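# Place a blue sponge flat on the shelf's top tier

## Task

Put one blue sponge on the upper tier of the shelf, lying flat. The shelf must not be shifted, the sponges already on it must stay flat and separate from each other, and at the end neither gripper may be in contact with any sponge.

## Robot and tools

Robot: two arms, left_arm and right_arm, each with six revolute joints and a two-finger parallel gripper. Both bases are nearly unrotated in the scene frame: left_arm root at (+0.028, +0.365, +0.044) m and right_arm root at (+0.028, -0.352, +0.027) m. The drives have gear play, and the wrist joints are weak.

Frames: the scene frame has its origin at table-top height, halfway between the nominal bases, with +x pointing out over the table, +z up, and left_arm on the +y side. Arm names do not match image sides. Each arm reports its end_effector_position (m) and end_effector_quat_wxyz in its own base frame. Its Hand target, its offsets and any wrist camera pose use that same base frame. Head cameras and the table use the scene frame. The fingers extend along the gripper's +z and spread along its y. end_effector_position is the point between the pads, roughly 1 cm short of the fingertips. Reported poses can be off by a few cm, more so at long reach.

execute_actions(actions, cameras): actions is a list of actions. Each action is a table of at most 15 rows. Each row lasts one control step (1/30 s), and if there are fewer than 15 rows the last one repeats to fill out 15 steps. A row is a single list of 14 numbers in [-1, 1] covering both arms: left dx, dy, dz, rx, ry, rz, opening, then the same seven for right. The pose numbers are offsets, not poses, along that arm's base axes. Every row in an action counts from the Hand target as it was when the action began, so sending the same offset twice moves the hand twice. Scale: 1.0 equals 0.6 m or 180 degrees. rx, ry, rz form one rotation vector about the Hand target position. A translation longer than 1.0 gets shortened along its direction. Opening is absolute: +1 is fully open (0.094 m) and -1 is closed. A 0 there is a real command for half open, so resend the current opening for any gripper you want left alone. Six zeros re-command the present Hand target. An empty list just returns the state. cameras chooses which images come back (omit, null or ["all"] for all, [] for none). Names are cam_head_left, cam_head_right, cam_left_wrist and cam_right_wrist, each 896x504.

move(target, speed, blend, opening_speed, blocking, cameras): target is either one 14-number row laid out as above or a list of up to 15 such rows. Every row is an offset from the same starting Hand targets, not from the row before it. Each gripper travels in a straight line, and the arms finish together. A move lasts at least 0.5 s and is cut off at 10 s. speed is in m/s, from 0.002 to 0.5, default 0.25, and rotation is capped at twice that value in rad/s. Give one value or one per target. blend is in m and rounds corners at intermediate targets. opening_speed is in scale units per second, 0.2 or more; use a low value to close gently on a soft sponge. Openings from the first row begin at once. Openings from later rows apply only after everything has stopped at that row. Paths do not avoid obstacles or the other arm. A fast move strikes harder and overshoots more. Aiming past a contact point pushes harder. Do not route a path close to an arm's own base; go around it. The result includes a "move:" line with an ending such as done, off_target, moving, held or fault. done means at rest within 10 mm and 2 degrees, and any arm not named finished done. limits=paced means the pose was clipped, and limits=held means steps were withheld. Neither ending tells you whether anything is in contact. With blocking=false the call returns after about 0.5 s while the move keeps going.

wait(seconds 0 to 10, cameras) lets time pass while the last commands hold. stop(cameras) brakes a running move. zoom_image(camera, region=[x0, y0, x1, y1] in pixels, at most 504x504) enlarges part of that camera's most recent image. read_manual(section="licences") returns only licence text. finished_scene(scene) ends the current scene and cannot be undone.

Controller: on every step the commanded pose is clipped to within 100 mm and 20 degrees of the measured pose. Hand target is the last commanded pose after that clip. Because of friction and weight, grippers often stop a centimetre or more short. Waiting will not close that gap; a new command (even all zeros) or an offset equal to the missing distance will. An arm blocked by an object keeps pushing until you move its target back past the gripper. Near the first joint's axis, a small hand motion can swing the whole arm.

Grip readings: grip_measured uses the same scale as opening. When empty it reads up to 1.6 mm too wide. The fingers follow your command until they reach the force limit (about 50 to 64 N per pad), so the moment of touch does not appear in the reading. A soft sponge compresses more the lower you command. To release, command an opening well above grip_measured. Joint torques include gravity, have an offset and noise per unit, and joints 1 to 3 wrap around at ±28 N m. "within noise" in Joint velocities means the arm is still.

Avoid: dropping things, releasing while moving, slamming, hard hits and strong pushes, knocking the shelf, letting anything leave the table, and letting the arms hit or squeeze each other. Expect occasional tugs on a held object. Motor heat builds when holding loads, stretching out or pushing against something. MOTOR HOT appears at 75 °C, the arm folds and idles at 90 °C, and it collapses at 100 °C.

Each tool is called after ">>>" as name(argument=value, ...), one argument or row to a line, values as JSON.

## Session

>>> execute_actions(
  actions=[],
)

Scene clock: 0.00 s.
left_arm: end_effector_position=(+0.4062, +0.0450, +0.1053) grip_measured=+1.000 end_effector_quat_wxyz=(+0.570, -0.097, +0.805, +0.133) | right_arm: end_effector_position=(+0.4027, -0.0245, +0.1138) grip_measured=+1.000 end_effector_quat_wxyz=(+0.606, +0.063, +0.791, -0.059)
Joint positions: left_arm=[-0.056 1.587 0.449 0.792 -0.383 -0.025 0.094] | right_arm=[0.02 1.559 0.378 0.914 0.19 0.035 0.094]
Joint velocities: within noise
Joint torques (N m): no reading
Motor temperatures (°C): left_arm=[26 27 28 25 24 27 28] | right_arm=[27 29 26 27 27 28 28]
Heat: left arm: 28 °C; right arm: 29 °C.
Hand target: left_arm +0.4116, +0.0458, +0.1221; +0.590, -0.105, +0.790, +0.131 | right_arm +0.4073, -0.0259, +0.1300; +0.624, +0.070, +0.776, -0.058
Tool commands: left_gripper/opening=+1.0 right_gripper/opening=+1.0

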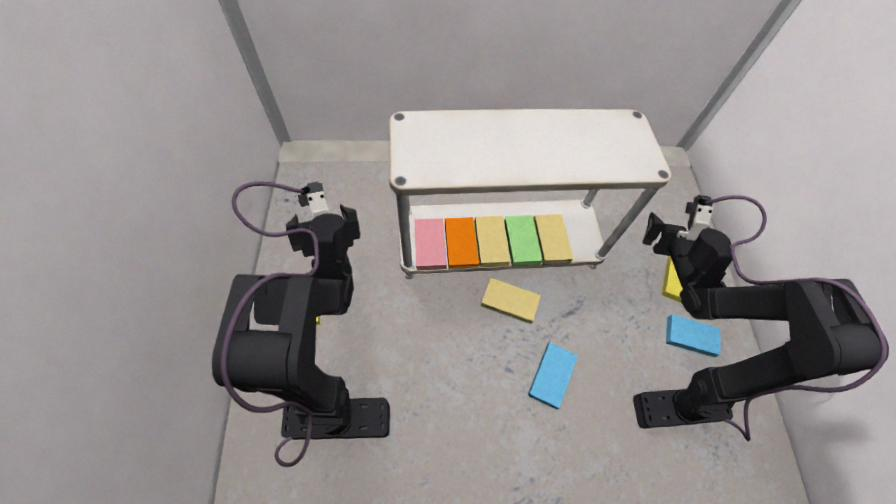

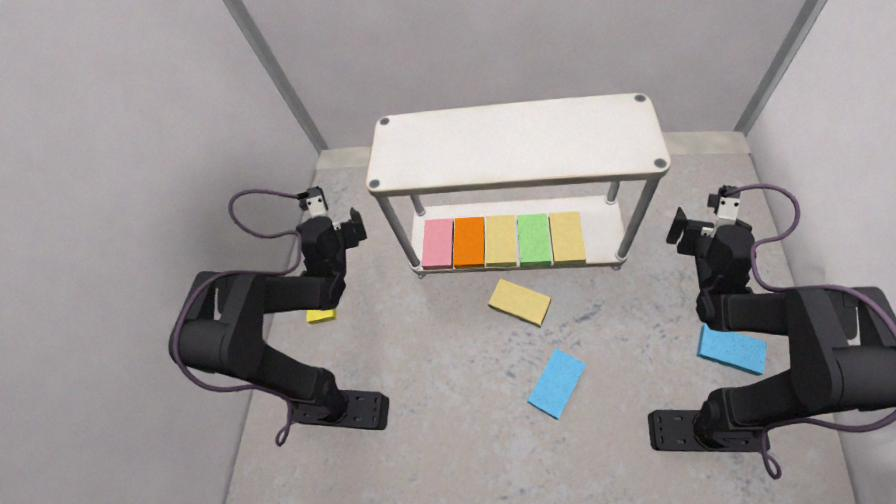

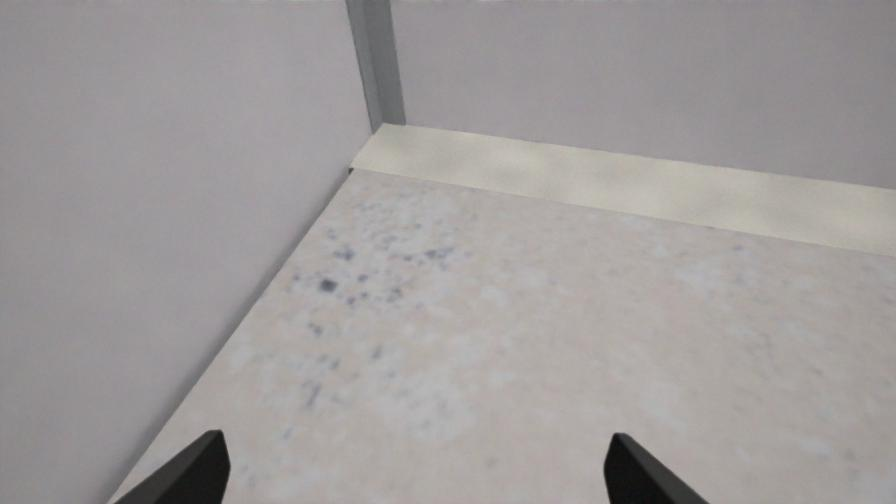

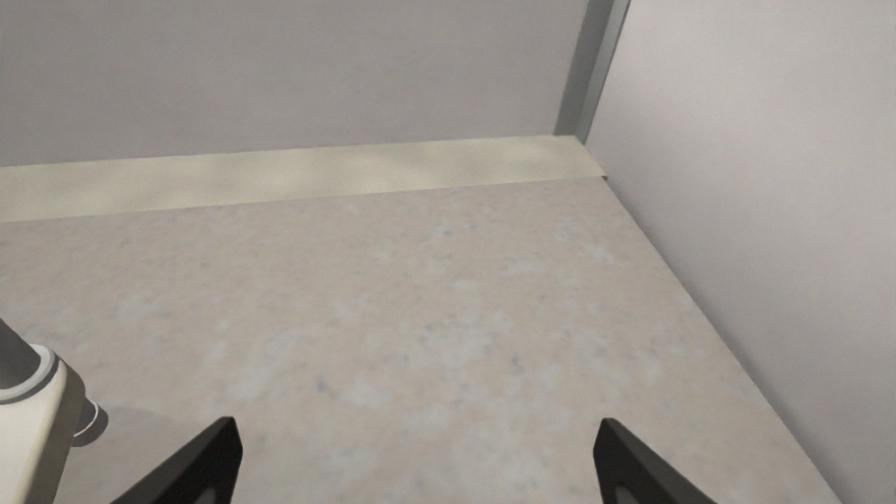

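>>> move(
  target=[
    [-0.25,-0.27,0.2,-0.006,0.07,-0.1,1,0,0,0,0,0,0,1],
    [-0.62,-0.77,0.11,-0.0158,0.168,-0.237,1,0,0,0,0,0,0,1],
  ],
  blend=0.08,
  speed=0.35,
)

Scene clock: 5.57 s.
left_arm: end_effector_position=(+0.0377, -0.4101, +0.1741) grip_measured=+1.000 end_effector_quat_wxyz=(+0.371, +0.223, +0.898, -0.073) | right_arm: end_effector_position=(+0.4027, -0.0245, +0.1138) grip_measured=+1.000 end_effector_quat_wxyz=(+0.606, +0.063, +0.791, -0.059)
Joint positions: left_arm=[-1.782 1.869 1.625 -1.108 -0.751 -1.208 0.094] | right_arm=[0.02 1.559 0.378 0.914 0.19 0.035 0.094]
Joint velocities: within noise
Joint torques (N m): left_arm=[0.18 -6.39 8.96 0.34 -0.36 -0.1] | right_arm=[-0.1 -5.91 5.15 2.2 -0.01 0]
Motor temperatures (°C): left_arm=[26 27 29 26 24 27 28] | right_arm=[27 29 27 29 27 28 28]
Heat: left arm: 29 °C; right arm: 29 °C.
Hand target: left_arm +0.0396, -0.4162, +0.1881; +0.372, +0.209, +0.900, -0.087 | right_arm +0.4073, -0.0259, +0.1300; +0.624, +0.070, +0.776, -0.058
Off the commanded pose: left_arm 0.015 m, 2 deg | right_arm 0.017 m, 3 deg.
move: off_target (left_arm, right_arm)

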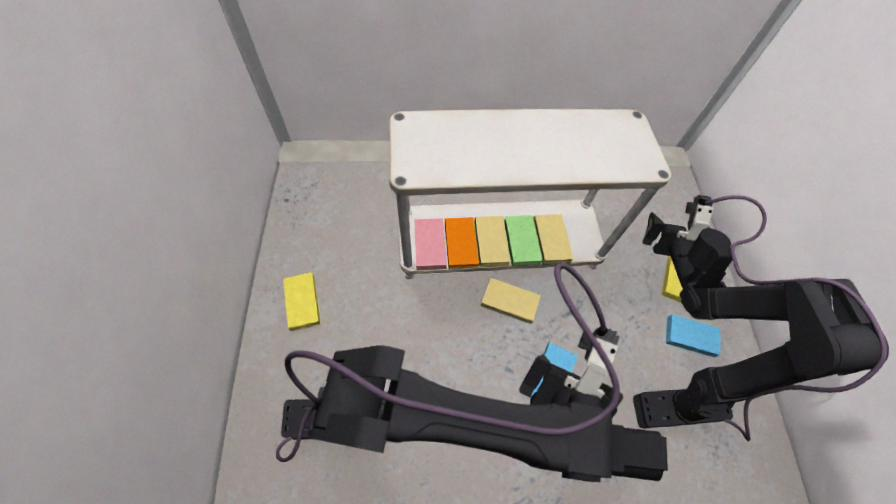

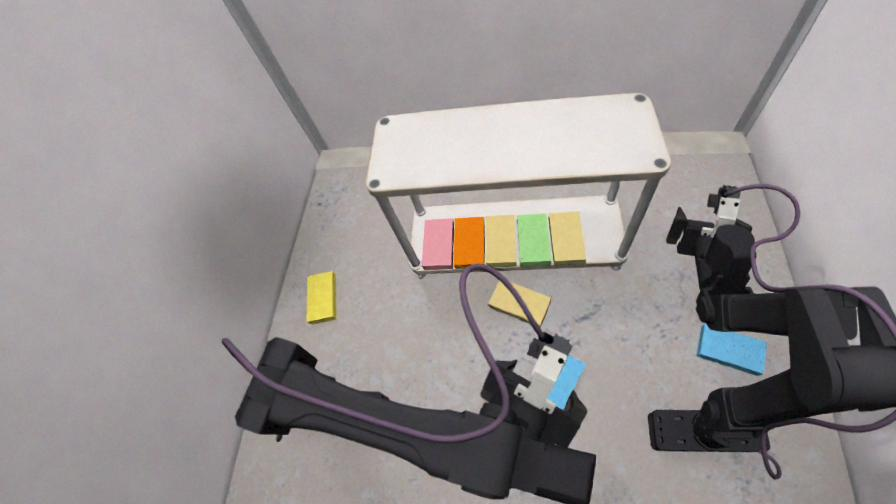

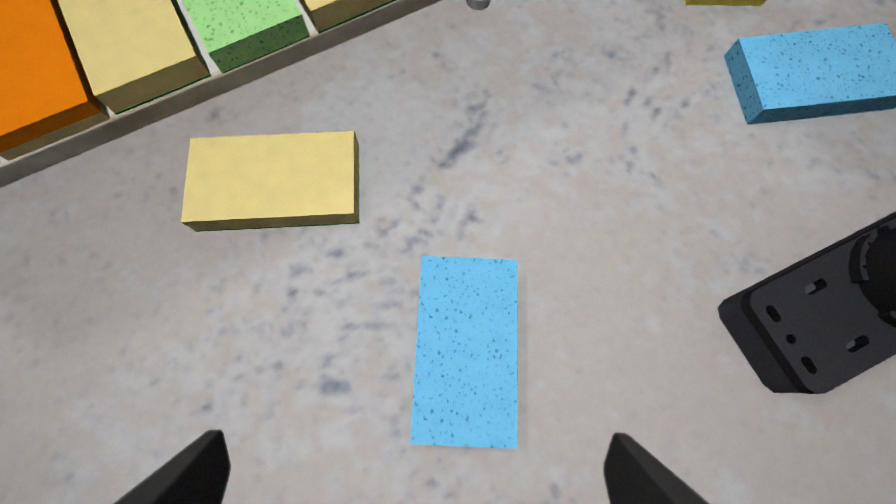

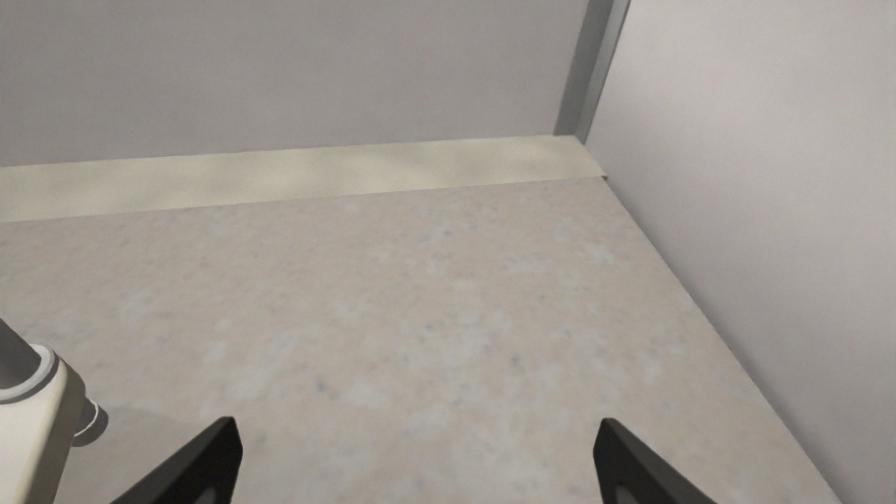

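>>> move(
  target=[0.037,-0.071,-0.21,0,0,0,1,0,0,0,0,0,0,1],
  cameras=["cam_left_wrist"],
)

Scene clock: 7.50 s.
left_arm: end_effector_position=(+0.0623, -0.4549, +0.0606) grip_measured=+1.000 end_effector_quat_wxyz=(+0.369, +0.211, +0.902, -0.075) | right_arm: end_effector_position=(+0.4027, -0.0245, +0.1138) grip_measured=+1.000 end_effector_quat_wxyz=(+0.606, +0.063, +0.791, -0.059)
Joint positions: left_arm=[-1.699 2.093 1.481 -0.676 -0.73 -1.13 0.094] | right_arm=[0.02 1.559 0.378 0.914 0.19 0.035 0.094]
Joint velocities: within noise
Joint torques (N m): left_arm=[0.49 -8.4 4.03 0.96 -0.36 0.04] | right_arm=[-0.1 -5.91 5.15 2.2 -0.01 0]
Motor temperatures (°C): left_arm=[26 28 29 26 24 27 28] | right_arm=[27 29 27 29 27 28 28]
Heat: left arm: 29 °C; right arm: 29 °C.
Hand target: left_arm +0.0618, -0.4588, +0.0621; +0.372, +0.209, +0.900, -0.087 | right_arm +0.4073, -0.0259, +0.1300; +0.624, +0.070, +0.776, -0.058
Off the commanded pose: left_arm 0.004 m, 1 deg | right_arm 0.017 m, 3 deg.
move: off_target (right_arm)
Images, in order (width x height): cam_left_wrist 896x504.

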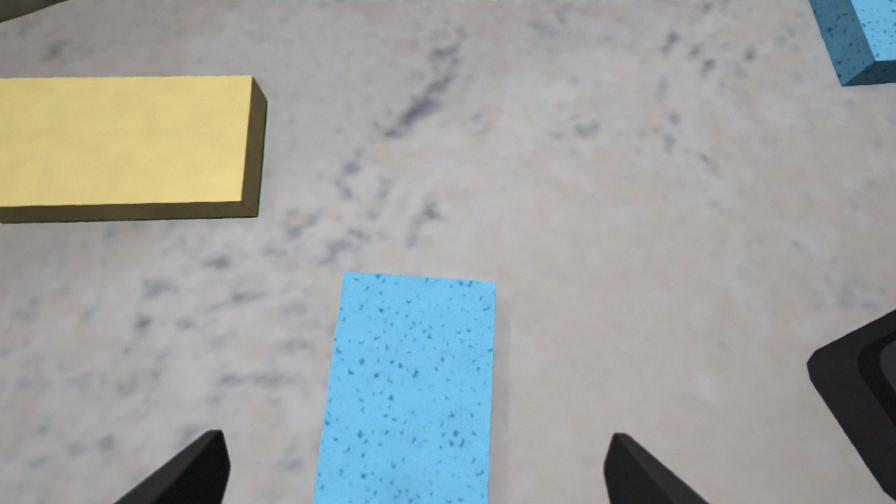

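>>> move(
  target=[
    [0.003,0.006,-0.05,0,0,-0.014,1,0,0,0,0,0,0,1],
    [0.003,0.006,-0.138,0,0,-0.014,1,0,0,0,0,0,0,1],
  ],
  blend=0.015,
  speed=0.12,
  cameras=["cam_left_wrist"],
)

Scene clock: 9.40 s.
left_arm: end_effector_position=(+0.0602, -0.4532, -0.0191) grip_measured=+1.000 end_effector_quat_wxyz=(+0.367, +0.235, +0.896, -0.087) | right_arm: end_effector_position=(+0.4027, -0.0245, +0.1138) grip_measured=+1.000 end_effector_quat_wxyz=(+0.606, +0.063, +0.791, -0.059)
Joint positions: left_arm=[-1.699 2.207 1.299 -0.329 -0.713 -1.061 0.094] | right_arm=[0.02 1.559 0.378 0.914 0.19 0.035 0.094]
Joint velocities: within noise
Joint torques (N m): left_arm=[0.46 -8.06 3.3 1.04 -0.36 0.05] | right_arm=[-0.09 -5.91 5.18 2.19 -0.01 0]
Motor temperatures (°C): left_arm=[26 28 29 26 25 27 28] | right_arm=[27 30 27 30 27 28 28]
Heat: left arm: 29 °C; right arm: 30 °C.
Hand target: left_arm +0.0636, -0.4552, -0.0207; +0.370, +0.228, +0.895, -0.095 | right_arm +0.4073, -0.0259, +0.1300; +0.624, +0.070, +0.776, -0.058
Off the commanded pose: left_arm 0.004 m, 1 deg | right_arm 0.017 m, 3 deg.
move: off_target (right_arm)
Images, in order (width x height): cam_left_wrist 896x504.

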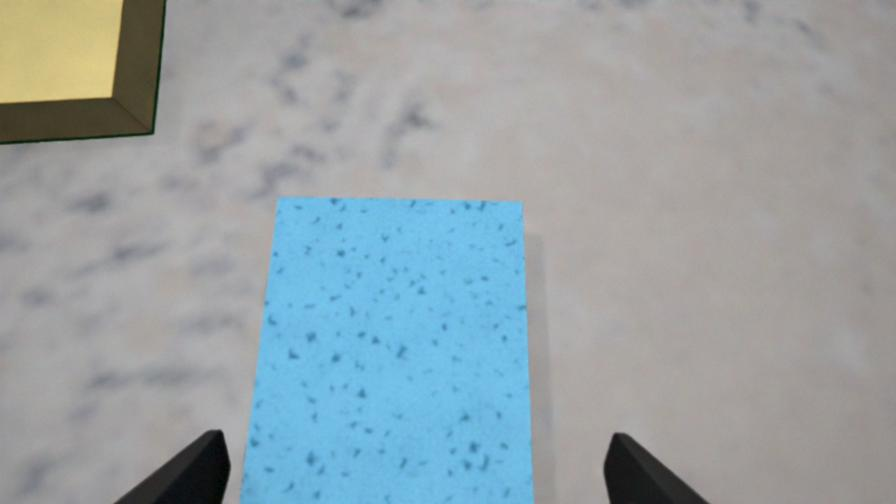

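>>> move(
  target=[0.008,0.01,0,0,0,0,1,0,0,0,0,0,0,1],
  cameras=[],
)

>>> move(
  target=[0,0,0,0,0,0,0.15,0,0,0,0,0,0,1],
  opening_speed=0.5,
  cameras=["cam_left_wrist"],
)

Scene clock: 10.90 s.
left_arm: end_effector_position=(+0.0630, -0.4455, -0.0268) grip_measured=+1.000 end_effector_quat_wxyz=(+0.366, +0.236, +0.896, -0.082) | right_arm: end_effector_position=(+0.4027, -0.0245, +0.1138) grip_measured=+1.000 end_effector_quat_wxyz=(+0.606, +0.063, +0.791, -0.059)
Joint positions: left_arm=[-1.694 2.207 1.263 -0.303 -0.711 -1.058 0.094] | right_arm=[0.02 1.559 0.378 0.914 0.19 0.035 0.094]
Joint velocities: within noise
Joint torques (N m): left_arm=[0.5 -9.29 3.06 1.01 -0.33 0.05] | right_arm=[-0.09 -5.91 5.16 2.2 -0.01 0]
Motor temperatures (°C): left_arm=[26 28 29 26 25 27 28] | right_arm=[27 30 27 30 27 28 28]
Heat: left arm: 29 °C; right arm: 30 °C.
Hand target: left_arm +0.0684, -0.4492, -0.0207; +0.370, +0.228, +0.895, -0.095 | right_arm +0.4073, -0.0259, +0.1300; +0.624, +0.070, +0.776, -0.058
Off the commanded pose: left_arm 0.009 m, 2 deg | right_arm 0.017 m, 3 deg.
move: off_target (right_arm)
No camera images: "cameras" was empty.

Scene clock: 13.10 s.
left_arm: end_effector_position=(+0.0628, -0.4459, -0.0269) grip_measured=+0.348 end_effector_quat_wxyz=(+0.366, +0.242, +0.895, -0.080) | right_arm: end_effector_position=(+0.4027, -0.0245, +0.1138) grip_measured=+1.000 end_effector_quat_wxyz=(+0.606, +0.063, +0.791, -0.059)
Joint positions: left_arm=[-1.694 2.207 1.263 -0.301 -0.71 -1.045 0.063] | right_arm=[0.02 1.559 0.378 0.914 0.19 0.035 0.094]
Joint velocities: within noise
Joint torques (N m): left_arm=[0.46 -9.25 3.11 1 -0.33 0.03] | right_arm=[-0.09 -5.93 5.16 2.2 -0.01 0]
Motor temperatures (°C): left_arm=[26 29 29 26 25 27 28] | right_arm=[27 30 27 30 27 28 28]
Heat: left arm: 29 °C; right arm: 30 °C.
Hand target: left_arm +0.0684, -0.4492, -0.0207; +0.370, +0.228, +0.895, -0.095 | right_arm +0.4073, -0.0259, +0.1300; +0.624, +0.070, +0.776, -0.058
Off the commanded pose: left_arm 0.009 m, 2 deg | right_arm 0.017 m, 3 deg.
move: off_target (right_arm)
Images, in order (width x height): cam_left_wrist 896x504.

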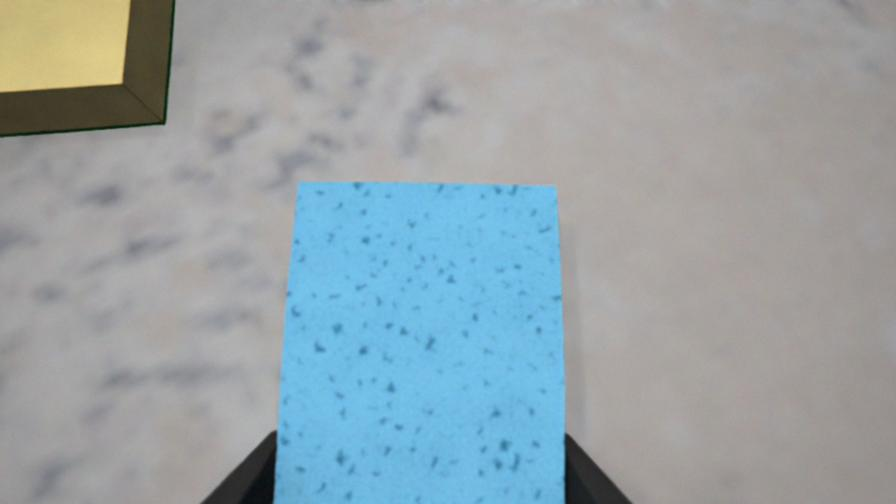

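>>> move(
  target=[
    [0,0.08,0.29,0,0,-0.06,0.15,0,0,0,0,0,0,1],
    [0.28,0.28,0.65,0,0,-0.22,0.15,0,0,0,0,0,0,1],
    [0.48,0.29,0.65,0,0,-0.303,0.15,0,0,0,0,0,0,1],
  ],
  blend=0.05,
  speed=0.25,
)

>>> zoom_image(
  camera="cam_head_left",
  region=[380, 60, 580, 220],
)

Scene clock: 17.17 s.
left_arm: end_effector_position=(+0.3696, -0.2706, +0.3540) grip_measured=+0.346 end_effector_quat_wxyz=(+0.333, +0.583, +0.702, -0.236) | right_arm: end_effector_position=(+0.4027, -0.0245, +0.1138) grip_measured=+1.000 end_effector_quat_wxyz=(+0.606, +0.063, +0.791, -0.059)
Joint positions: left_arm=[-0.404 2.089 2.659 -1.538 0.626 0.782 0.063] | right_arm=[0.02 1.559 0.378 0.914 0.19 0.035 0.094]
Joint velocities: within noise
Joint torques (N m): left_arm=[-0.27 -7.61 6.82 0.83 0.65 0.04] | right_arm=[-0.1 -5.91 5.16 2.2 -0.01 0]
Motor temperatures (°C): left_arm=[26 29 29 26 25 27 28] | right_arm=[27 30 27 31 27 28 28]
Heat: left arm: 29 °C; right arm: 31 °C.
Hand target: left_arm +0.3564, -0.2752, +0.3693; +0.286, +0.613, +0.691, -0.254 | right_arm +0.4073, -0.0259, +0.1300; +0.624, +0.070, +0.776, -0.058
Off the commanded pose: left_arm 0.021 m, 7 deg | right_arm 0.017 m, 3 deg.
joint sent to its limit (left arm) — joint 4 (wrist pitch), lower limit. The joint targets are off in position and orientation.
move: off_target (left_arm, right_arm)

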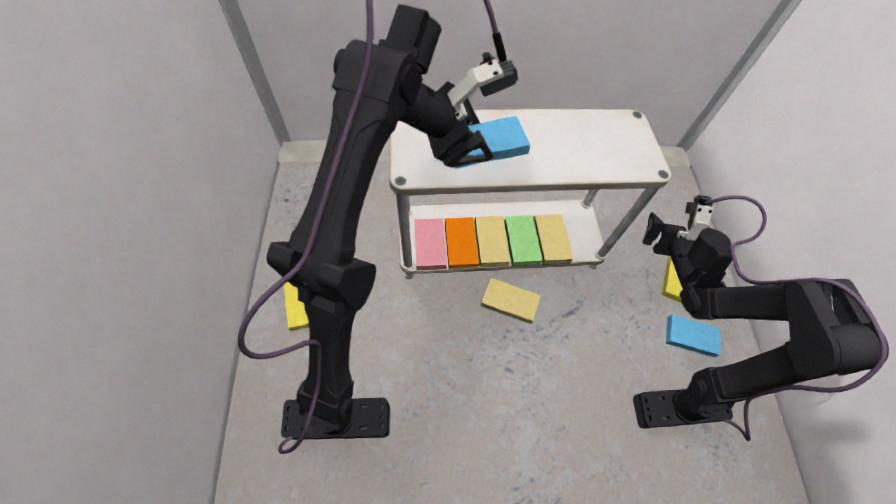

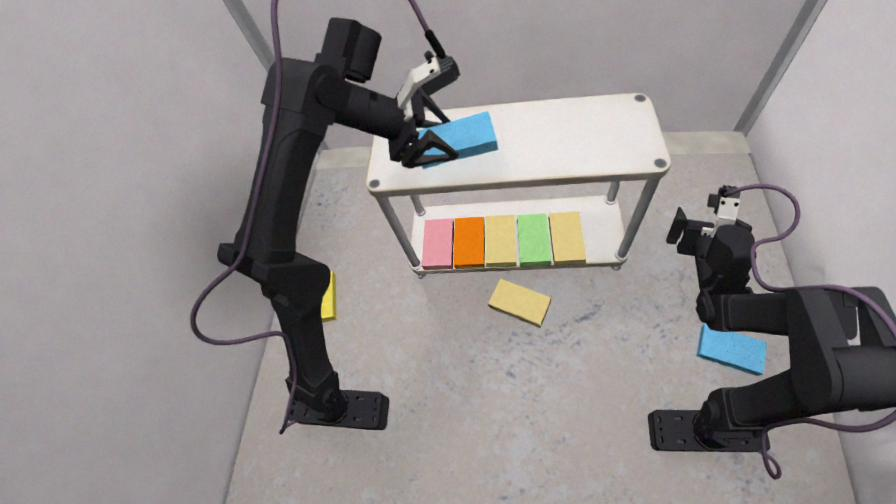

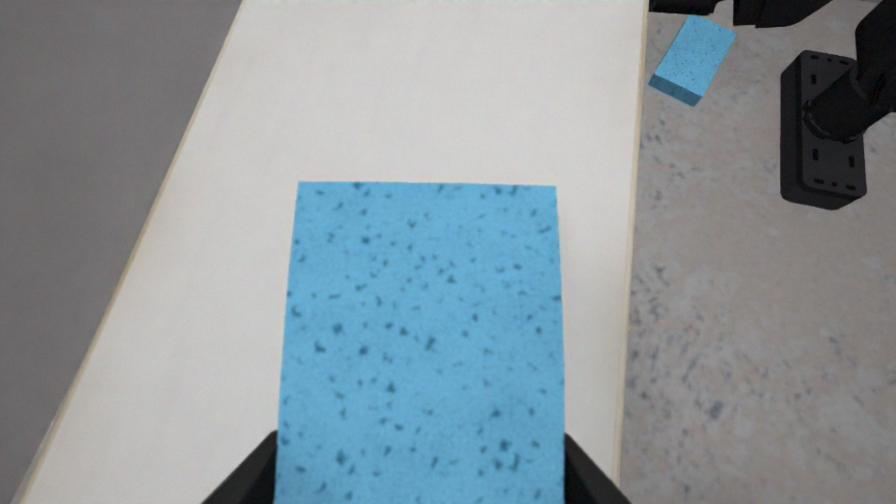

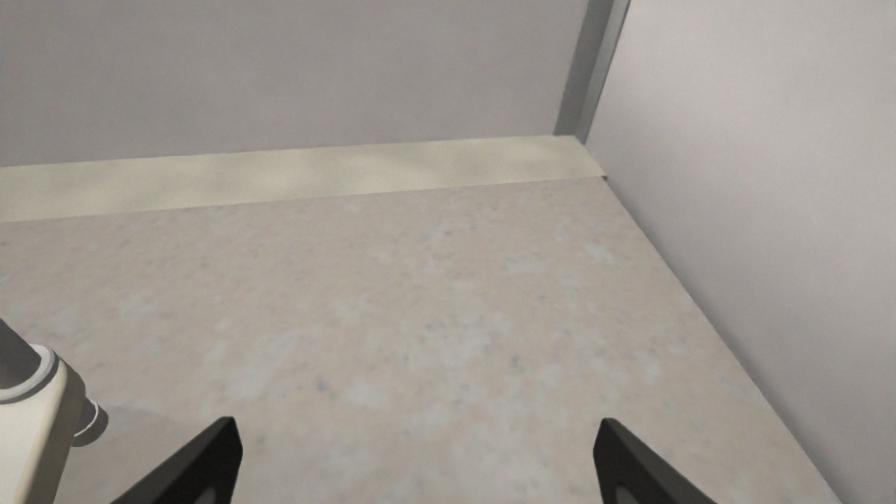

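Scaled by 2.520 from the camera's 896x504 image, which has a finer 1280x720 frame.

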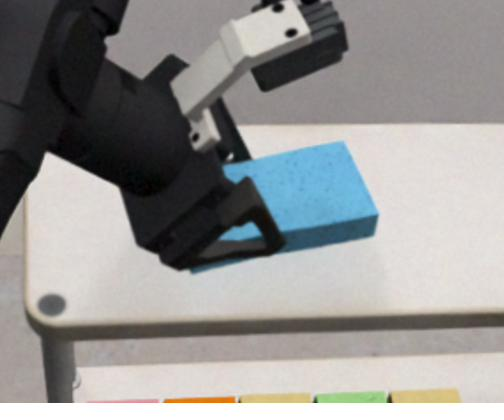

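>>> move(
  target=[0.01,0,-0.05,0,0,0,0.15,0,0,0,0,0,0,1],
  speed=0.06,
  cameras=[],
)

>>> move(
  target=[0.005,0,-0.033,0,0,0,0.15,0,0,0,0,0,0,1],
  speed=0.05,
  cameras=["cam_head_left","cam_left_wrist"],
)

>>> zoom_image(
  camera="cam_head_left",
  region=[380, 60, 580, 220],
)

Scene clock: 19.10 s.
left_arm: end_effector_position=(+0.3709, -0.2712, +0.3450) grip_measured=+0.346 end_effector_quat_wxyz=(+0.328, +0.603, +0.690, -0.230) | right_arm: end_effector_position=(+0.4027, -0.0245, +0.1138) grip_measured=+1.000 end_effector_quat_wxyz=(+0.606, +0.063, +0.791, -0.059)
Joint positions: left_arm=[-0.404 2.095 2.638 -1.538 0.626 0.84 0.063] | right_arm=[0.02 1.559 0.378 0.914 0.19 0.035 0.094]
Joint velocities: within noise
Joint torques (N m): left_arm=[0.05 -6.8 2.99 0.8 0.61 0.04] | right_arm=[-0.1 -5.91 5.16 2.19 -0.01 0]
Motor temperatures (°C): left_arm=[26 29 29 26 25 27 28] | right_arm=[27 30 27 31 27 28 28]
Heat: left arm: 29 °C; right arm: 31 °C.
Hand target: left_arm +0.3624, -0.2752, +0.3393; +0.286, +0.613, +0.691, -0.254 | right_arm +0.4073, -0.0259, +0.1300; +0.624, +0.070, +0.776, -0.058
Off the commanded pose: left_arm 0.011 m, 6 deg | right_arm 0.017 m, 3 deg.
joint sent to its limit (left arm) — joint 4 (wrist pitch), lower limit. The joint targets are off in position, not in orientation.
move: off_target (left_arm, right_arm)
No camera images: "cameras" was empty.

Scene clock: 20.30 s.
left_arm: end_effector_position=(+0.3724, -0.2718, +0.3293) grip_measured=+0.346 end_effector_quat_wxyz=(+0.309, +0.610, +0.691, -0.235) | right_arm: end_effector_position=(+0.4027, -0.0245, +0.1138) grip_measured=+1.000 end_effector_quat_wxyz=(+0.606, +0.063, +0.791, -0.059)
Joint positions: left_arm=[-0.403 2.106 2.599 -1.539 0.631 0.869 0.063] | right_arm=[0.02 1.559 0.378 0.914 0.19 0.035 0.094]
Joint velocities: within noise
Joint torques (N m): left_arm=[0.18 -6.72 2.65 0.74 0.53 0.07] | right_arm=[-0.09 -5.93 5.16 2.2 -0.01 0]
Motor temperatures (°C): left_arm=[26 29 29 26 25 27 28] | right_arm=[27 30 27 32 27 28 28]
Heat: left arm: 29 °C; right arm: 32 °C.
Hand target: left_arm +0.3654, -0.2752, +0.3195; +0.286, +0.613, +0.691, -0.254 | right_arm +0.4073, -0.0259, +0.1300; +0.624, +0.070, +0.776, -0.058
Off the commanded pose: left_arm 0.013 m, 4 deg | right_arm 0.017 m, 3 deg.
joint sent to its limit (left arm) — joint 4 (wrist pitch), lower limit. The joint targets are off in position, not in orientation.
move: off_target (left_arm, right_arm)
Images, in order (width x height): cam_head_left 896x504, cam_left_wrist 896x504.

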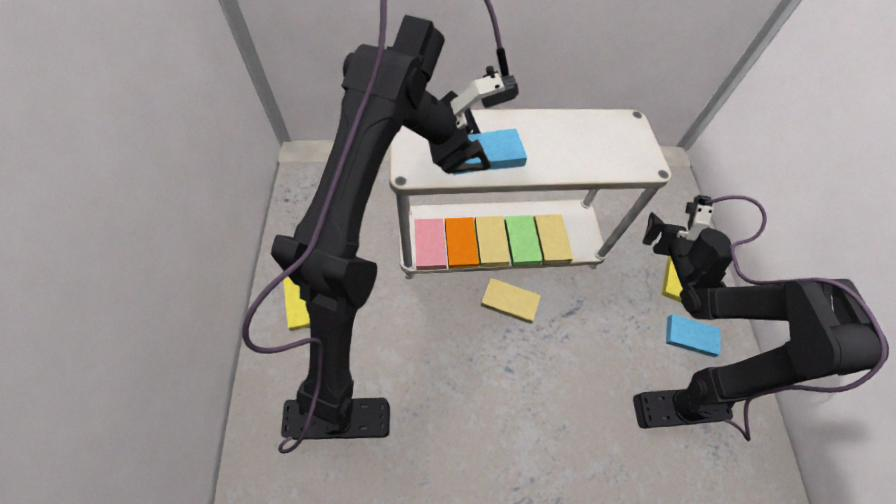

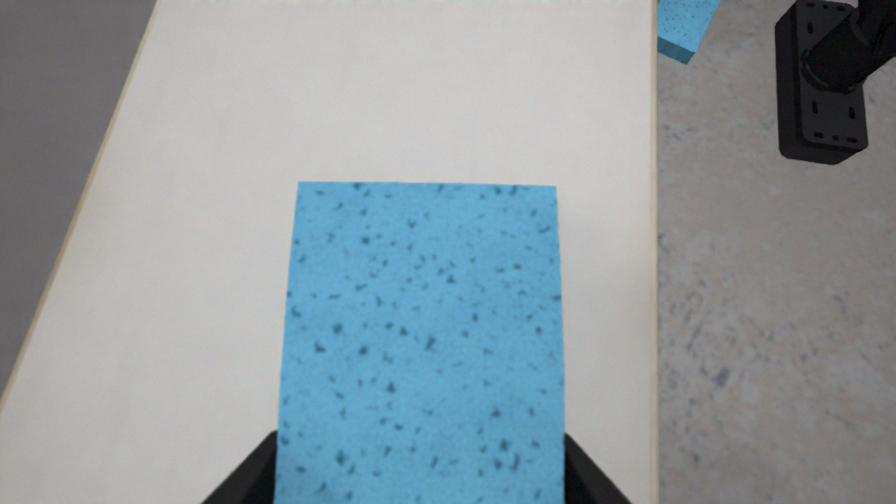

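Scaled by 2.520 from the camera's 896x504 image, which has a finer 1280x720 frame.

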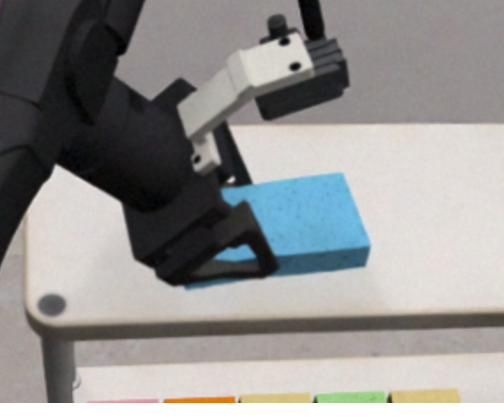

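Almost down.

>>> move(
  target=[0.005,0,-0.022,0,0,0,0.15,0,0,0,0,0,0,1],
  speed=0.04,
  cameras=["cam_head_left"],
)

>>> zoom_image(
  camera="cam_head_left",
  region=[380, 60, 580, 220],
)

Scene clock: 21.53 s.
left_arm: end_effector_position=(+0.3724, -0.2722, +0.3282) grip_measured=+0.346 end_effector_quat_wxyz=(+0.319, +0.612, +0.681, -0.244) | right_arm: end_effector_position=(+0.4027, -0.0245, +0.1138) grip_measured=+1.000 end_effector_quat_wxyz=(+0.606, +0.063, +0.791, -0.059)
Joint positions: left_arm=[-0.393 2.06 2.495 -1.47 0.663 0.881 0.063] | right_arm=[0.02 1.559 0.378 0.914 0.19 0.035 0.094]
Joint velocities: within noise
Joint torques (N m): left_arm=[-0.27 -6.16 1.4 0.82 0.23 0.05] | right_arm=[-0.09 -5.91 5.16 2.19 -0.01 0]
Motor temperatures (°C): left_arm=[26 29 29 26 25 27 28] | right_arm=[27 30 27 32 27 28 28]
Heat: left arm: 29 °C; right arm: 32 °C.
Hand target: left_arm +0.3684, -0.2752, +0.3063; +0.286, +0.613, +0.691, -0.254 | right_arm +0.4073, -0.0259, +0.1300; +0.624, +0.070, +0.776, -0.058
Off the commanded pose: left_arm 0.022 m, 4 deg | right_arm 0.017 m, 3 deg.
move: off_target (left_arm, right_arm)
Images, in order (width x height): cam_head_left 896x504.

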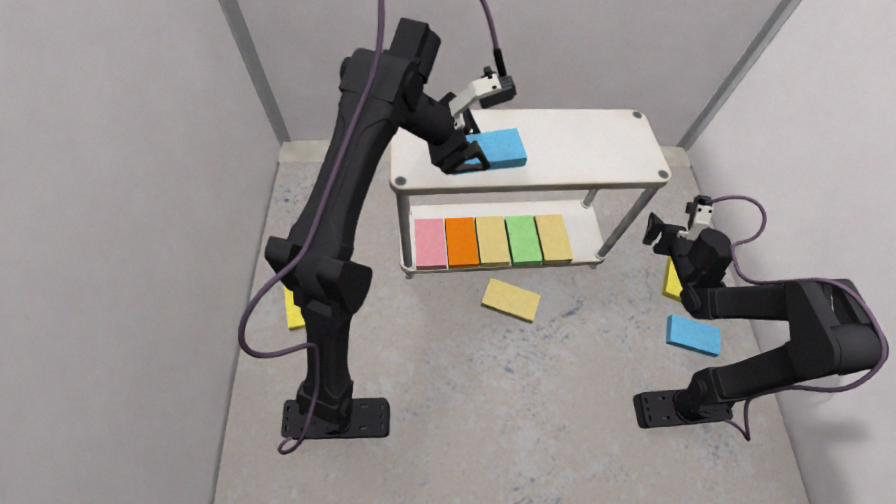

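Scaled by 2.520 from the camera's 896x504 image, which has a finer 1280x720 frame.

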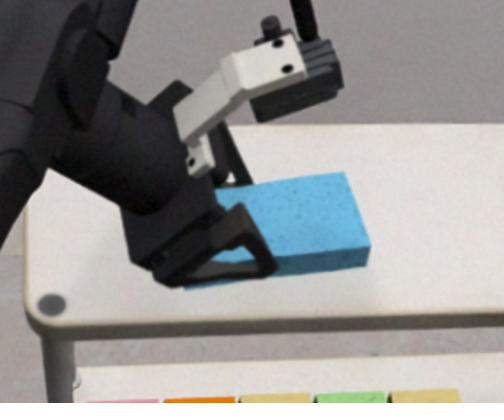

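>>> move(
  target=[0,0,0.015,0,0,0,0.9,0,0,0,0,0,0,1],
  opening_speed=0.5,
  cameras=["cam_head_left","cam_left_wrist"],
)

>>> move(
  target=[0.01,0.12,0.19,0,0,0,0.9,0,0,0,0,0,0,1],
  speed=0.12,
  cameras=["cam_head_left","cam_head_right"],
)

>>> zoom_image(
  camera="cam_head_left",
  region=[380, 60, 580, 220],
)

Scene clock: 23.77 s.
left_arm: end_effector_position=(+0.3742, -0.2732, +0.3243) grip_measured=+0.897 end_effector_quat_wxyz=(+0.309, +0.608, +0.687, -0.251) | right_arm: end_effector_position=(+0.4027, -0.0245, +0.1138) grip_measured=+1.000 end_effector_quat_wxyz=(+0.606, +0.063, +0.791, -0.059)
Joint positions: left_arm=[-0.392 2.093 2.539 -1.503 0.669 0.874 0.089] | right_arm=[0.02 1.559 0.378 0.914 0.19 0.035 0.094]
Joint velocities: within noise
Joint torques (N m): left_arm=[-0.35 -5.68 6 0.5 0.17 0.05] | right_arm=[-0.1 -5.91 5.16 2.2 -0.01 0]
Motor temperatures (°C): left_arm=[26 29 29 26 25 27 28] | right_arm=[27 30 27 32 27 28 28]
Heat: left arm: 29 °C; right arm: 32 °C.
Hand target: left_arm +0.3684, -0.2752, +0.3153; +0.286, +0.613, +0.691, -0.254 | right_arm +0.4073, -0.0259, +0.1300; +0.624, +0.070, +0.776, -0.058
Off the commanded pose: left_arm 0.011 m, 3 deg | right_arm 0.017 m, 3 deg.
move: off_target (left_arm, right_arm)
Images, in order (width x height): cam_head_left 896x504, cam_left_wrist 896x504.

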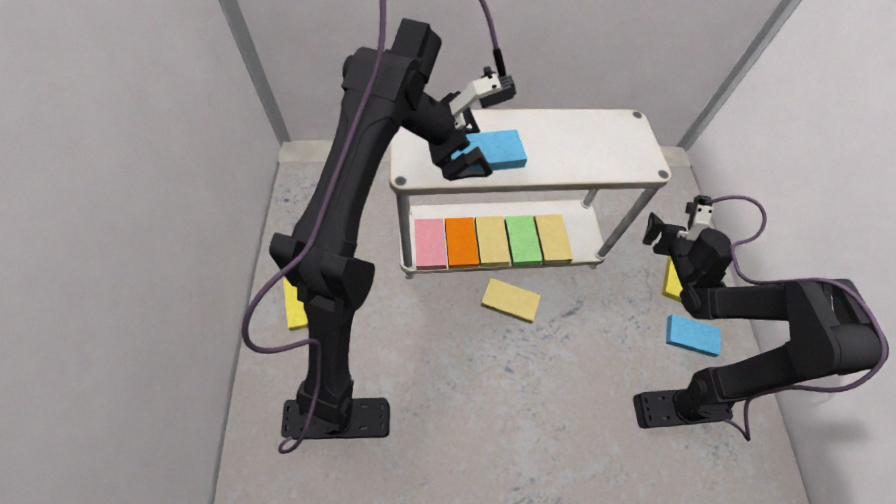

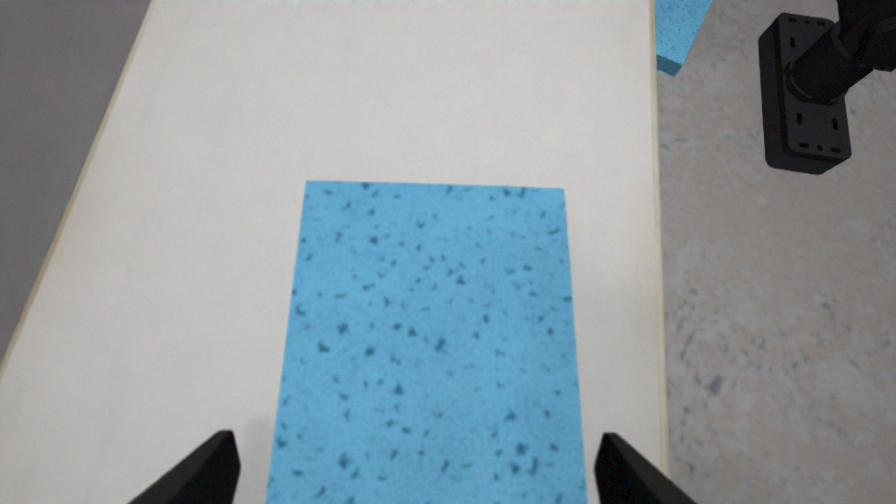

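Scene clock: 25.90 s.
left_arm: end_effector_position=(+0.3962, -0.2012, +0.4024) grip_measured=+0.897 end_effector_quat_wxyz=(+0.418, +0.539, +0.695, -0.228) | right_arm: end_effector_position=(+0.4027, -0.0245, +0.1138) grip_measured=+1.000 end_effector_quat_wxyz=(+0.606, +0.063, +0.791, -0.059)
Joint positions: left_arm=[-0.192 2.063 2.748 -1.539 0.76 0.831 0.089] | right_arm=[0.02 1.559 0.378 0.914 0.19 0.035 0.094]
Joint velocities: within noise
Joint torques (N m): left_arm=[0.29 -9.22 6.28 0.93 0.67 -0.1] | right_arm=[-0.09 -5.91 5.15 2.2 -0.01 0]
Motor temperatures (°C): left_arm=[26 29 29 26 25 27 28] | right_arm=[27 30 27 32 27 28 28]
Heat: left arm: 29 °C; right arm: 32 °C.
Hand target: left_arm +0.3744, -0.2032, +0.4293; +0.286, +0.613, +0.691, -0.254 | right_arm +0.4073, -0.0259, +0.1300; +0.624, +0.070, +0.776, -0.058
Off the commanded pose: left_arm 0.035 m, 18 deg | right_arm 0.017 m, 3 deg.
joint sent to its limit (left arm) — joint 4 (wrist pitch), lower limit. The joint targets are off in position and orientation.
move: off_target (left_arm, right_arm)
Images, in order (width x height): cam_head_left 896x504, cam_head_right 896x504.

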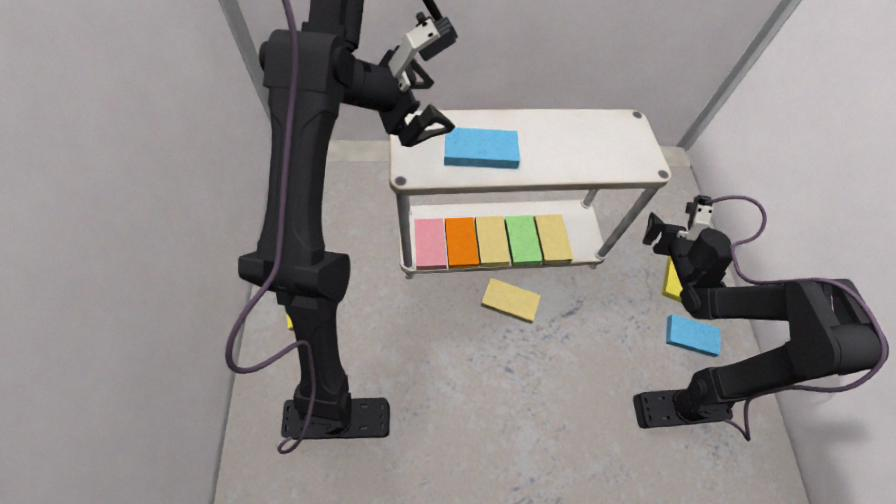

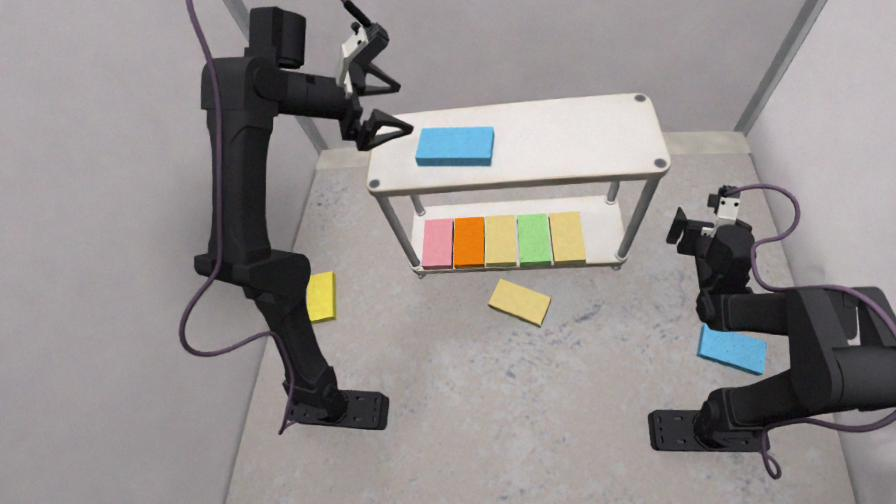

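Scaled by 2.520 from the camera's 896x504 image, which has a finer 1280x720 frame.

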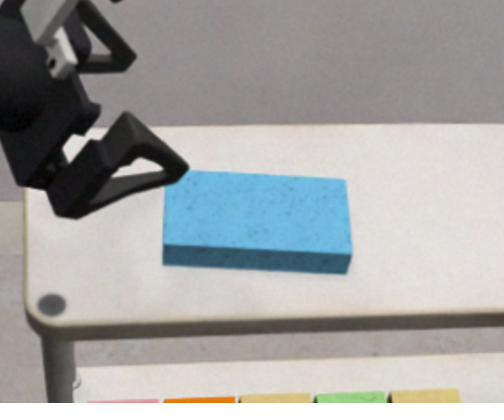

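>>> finished_scene(
  scene=3,
)

The scene is finished: the task was done.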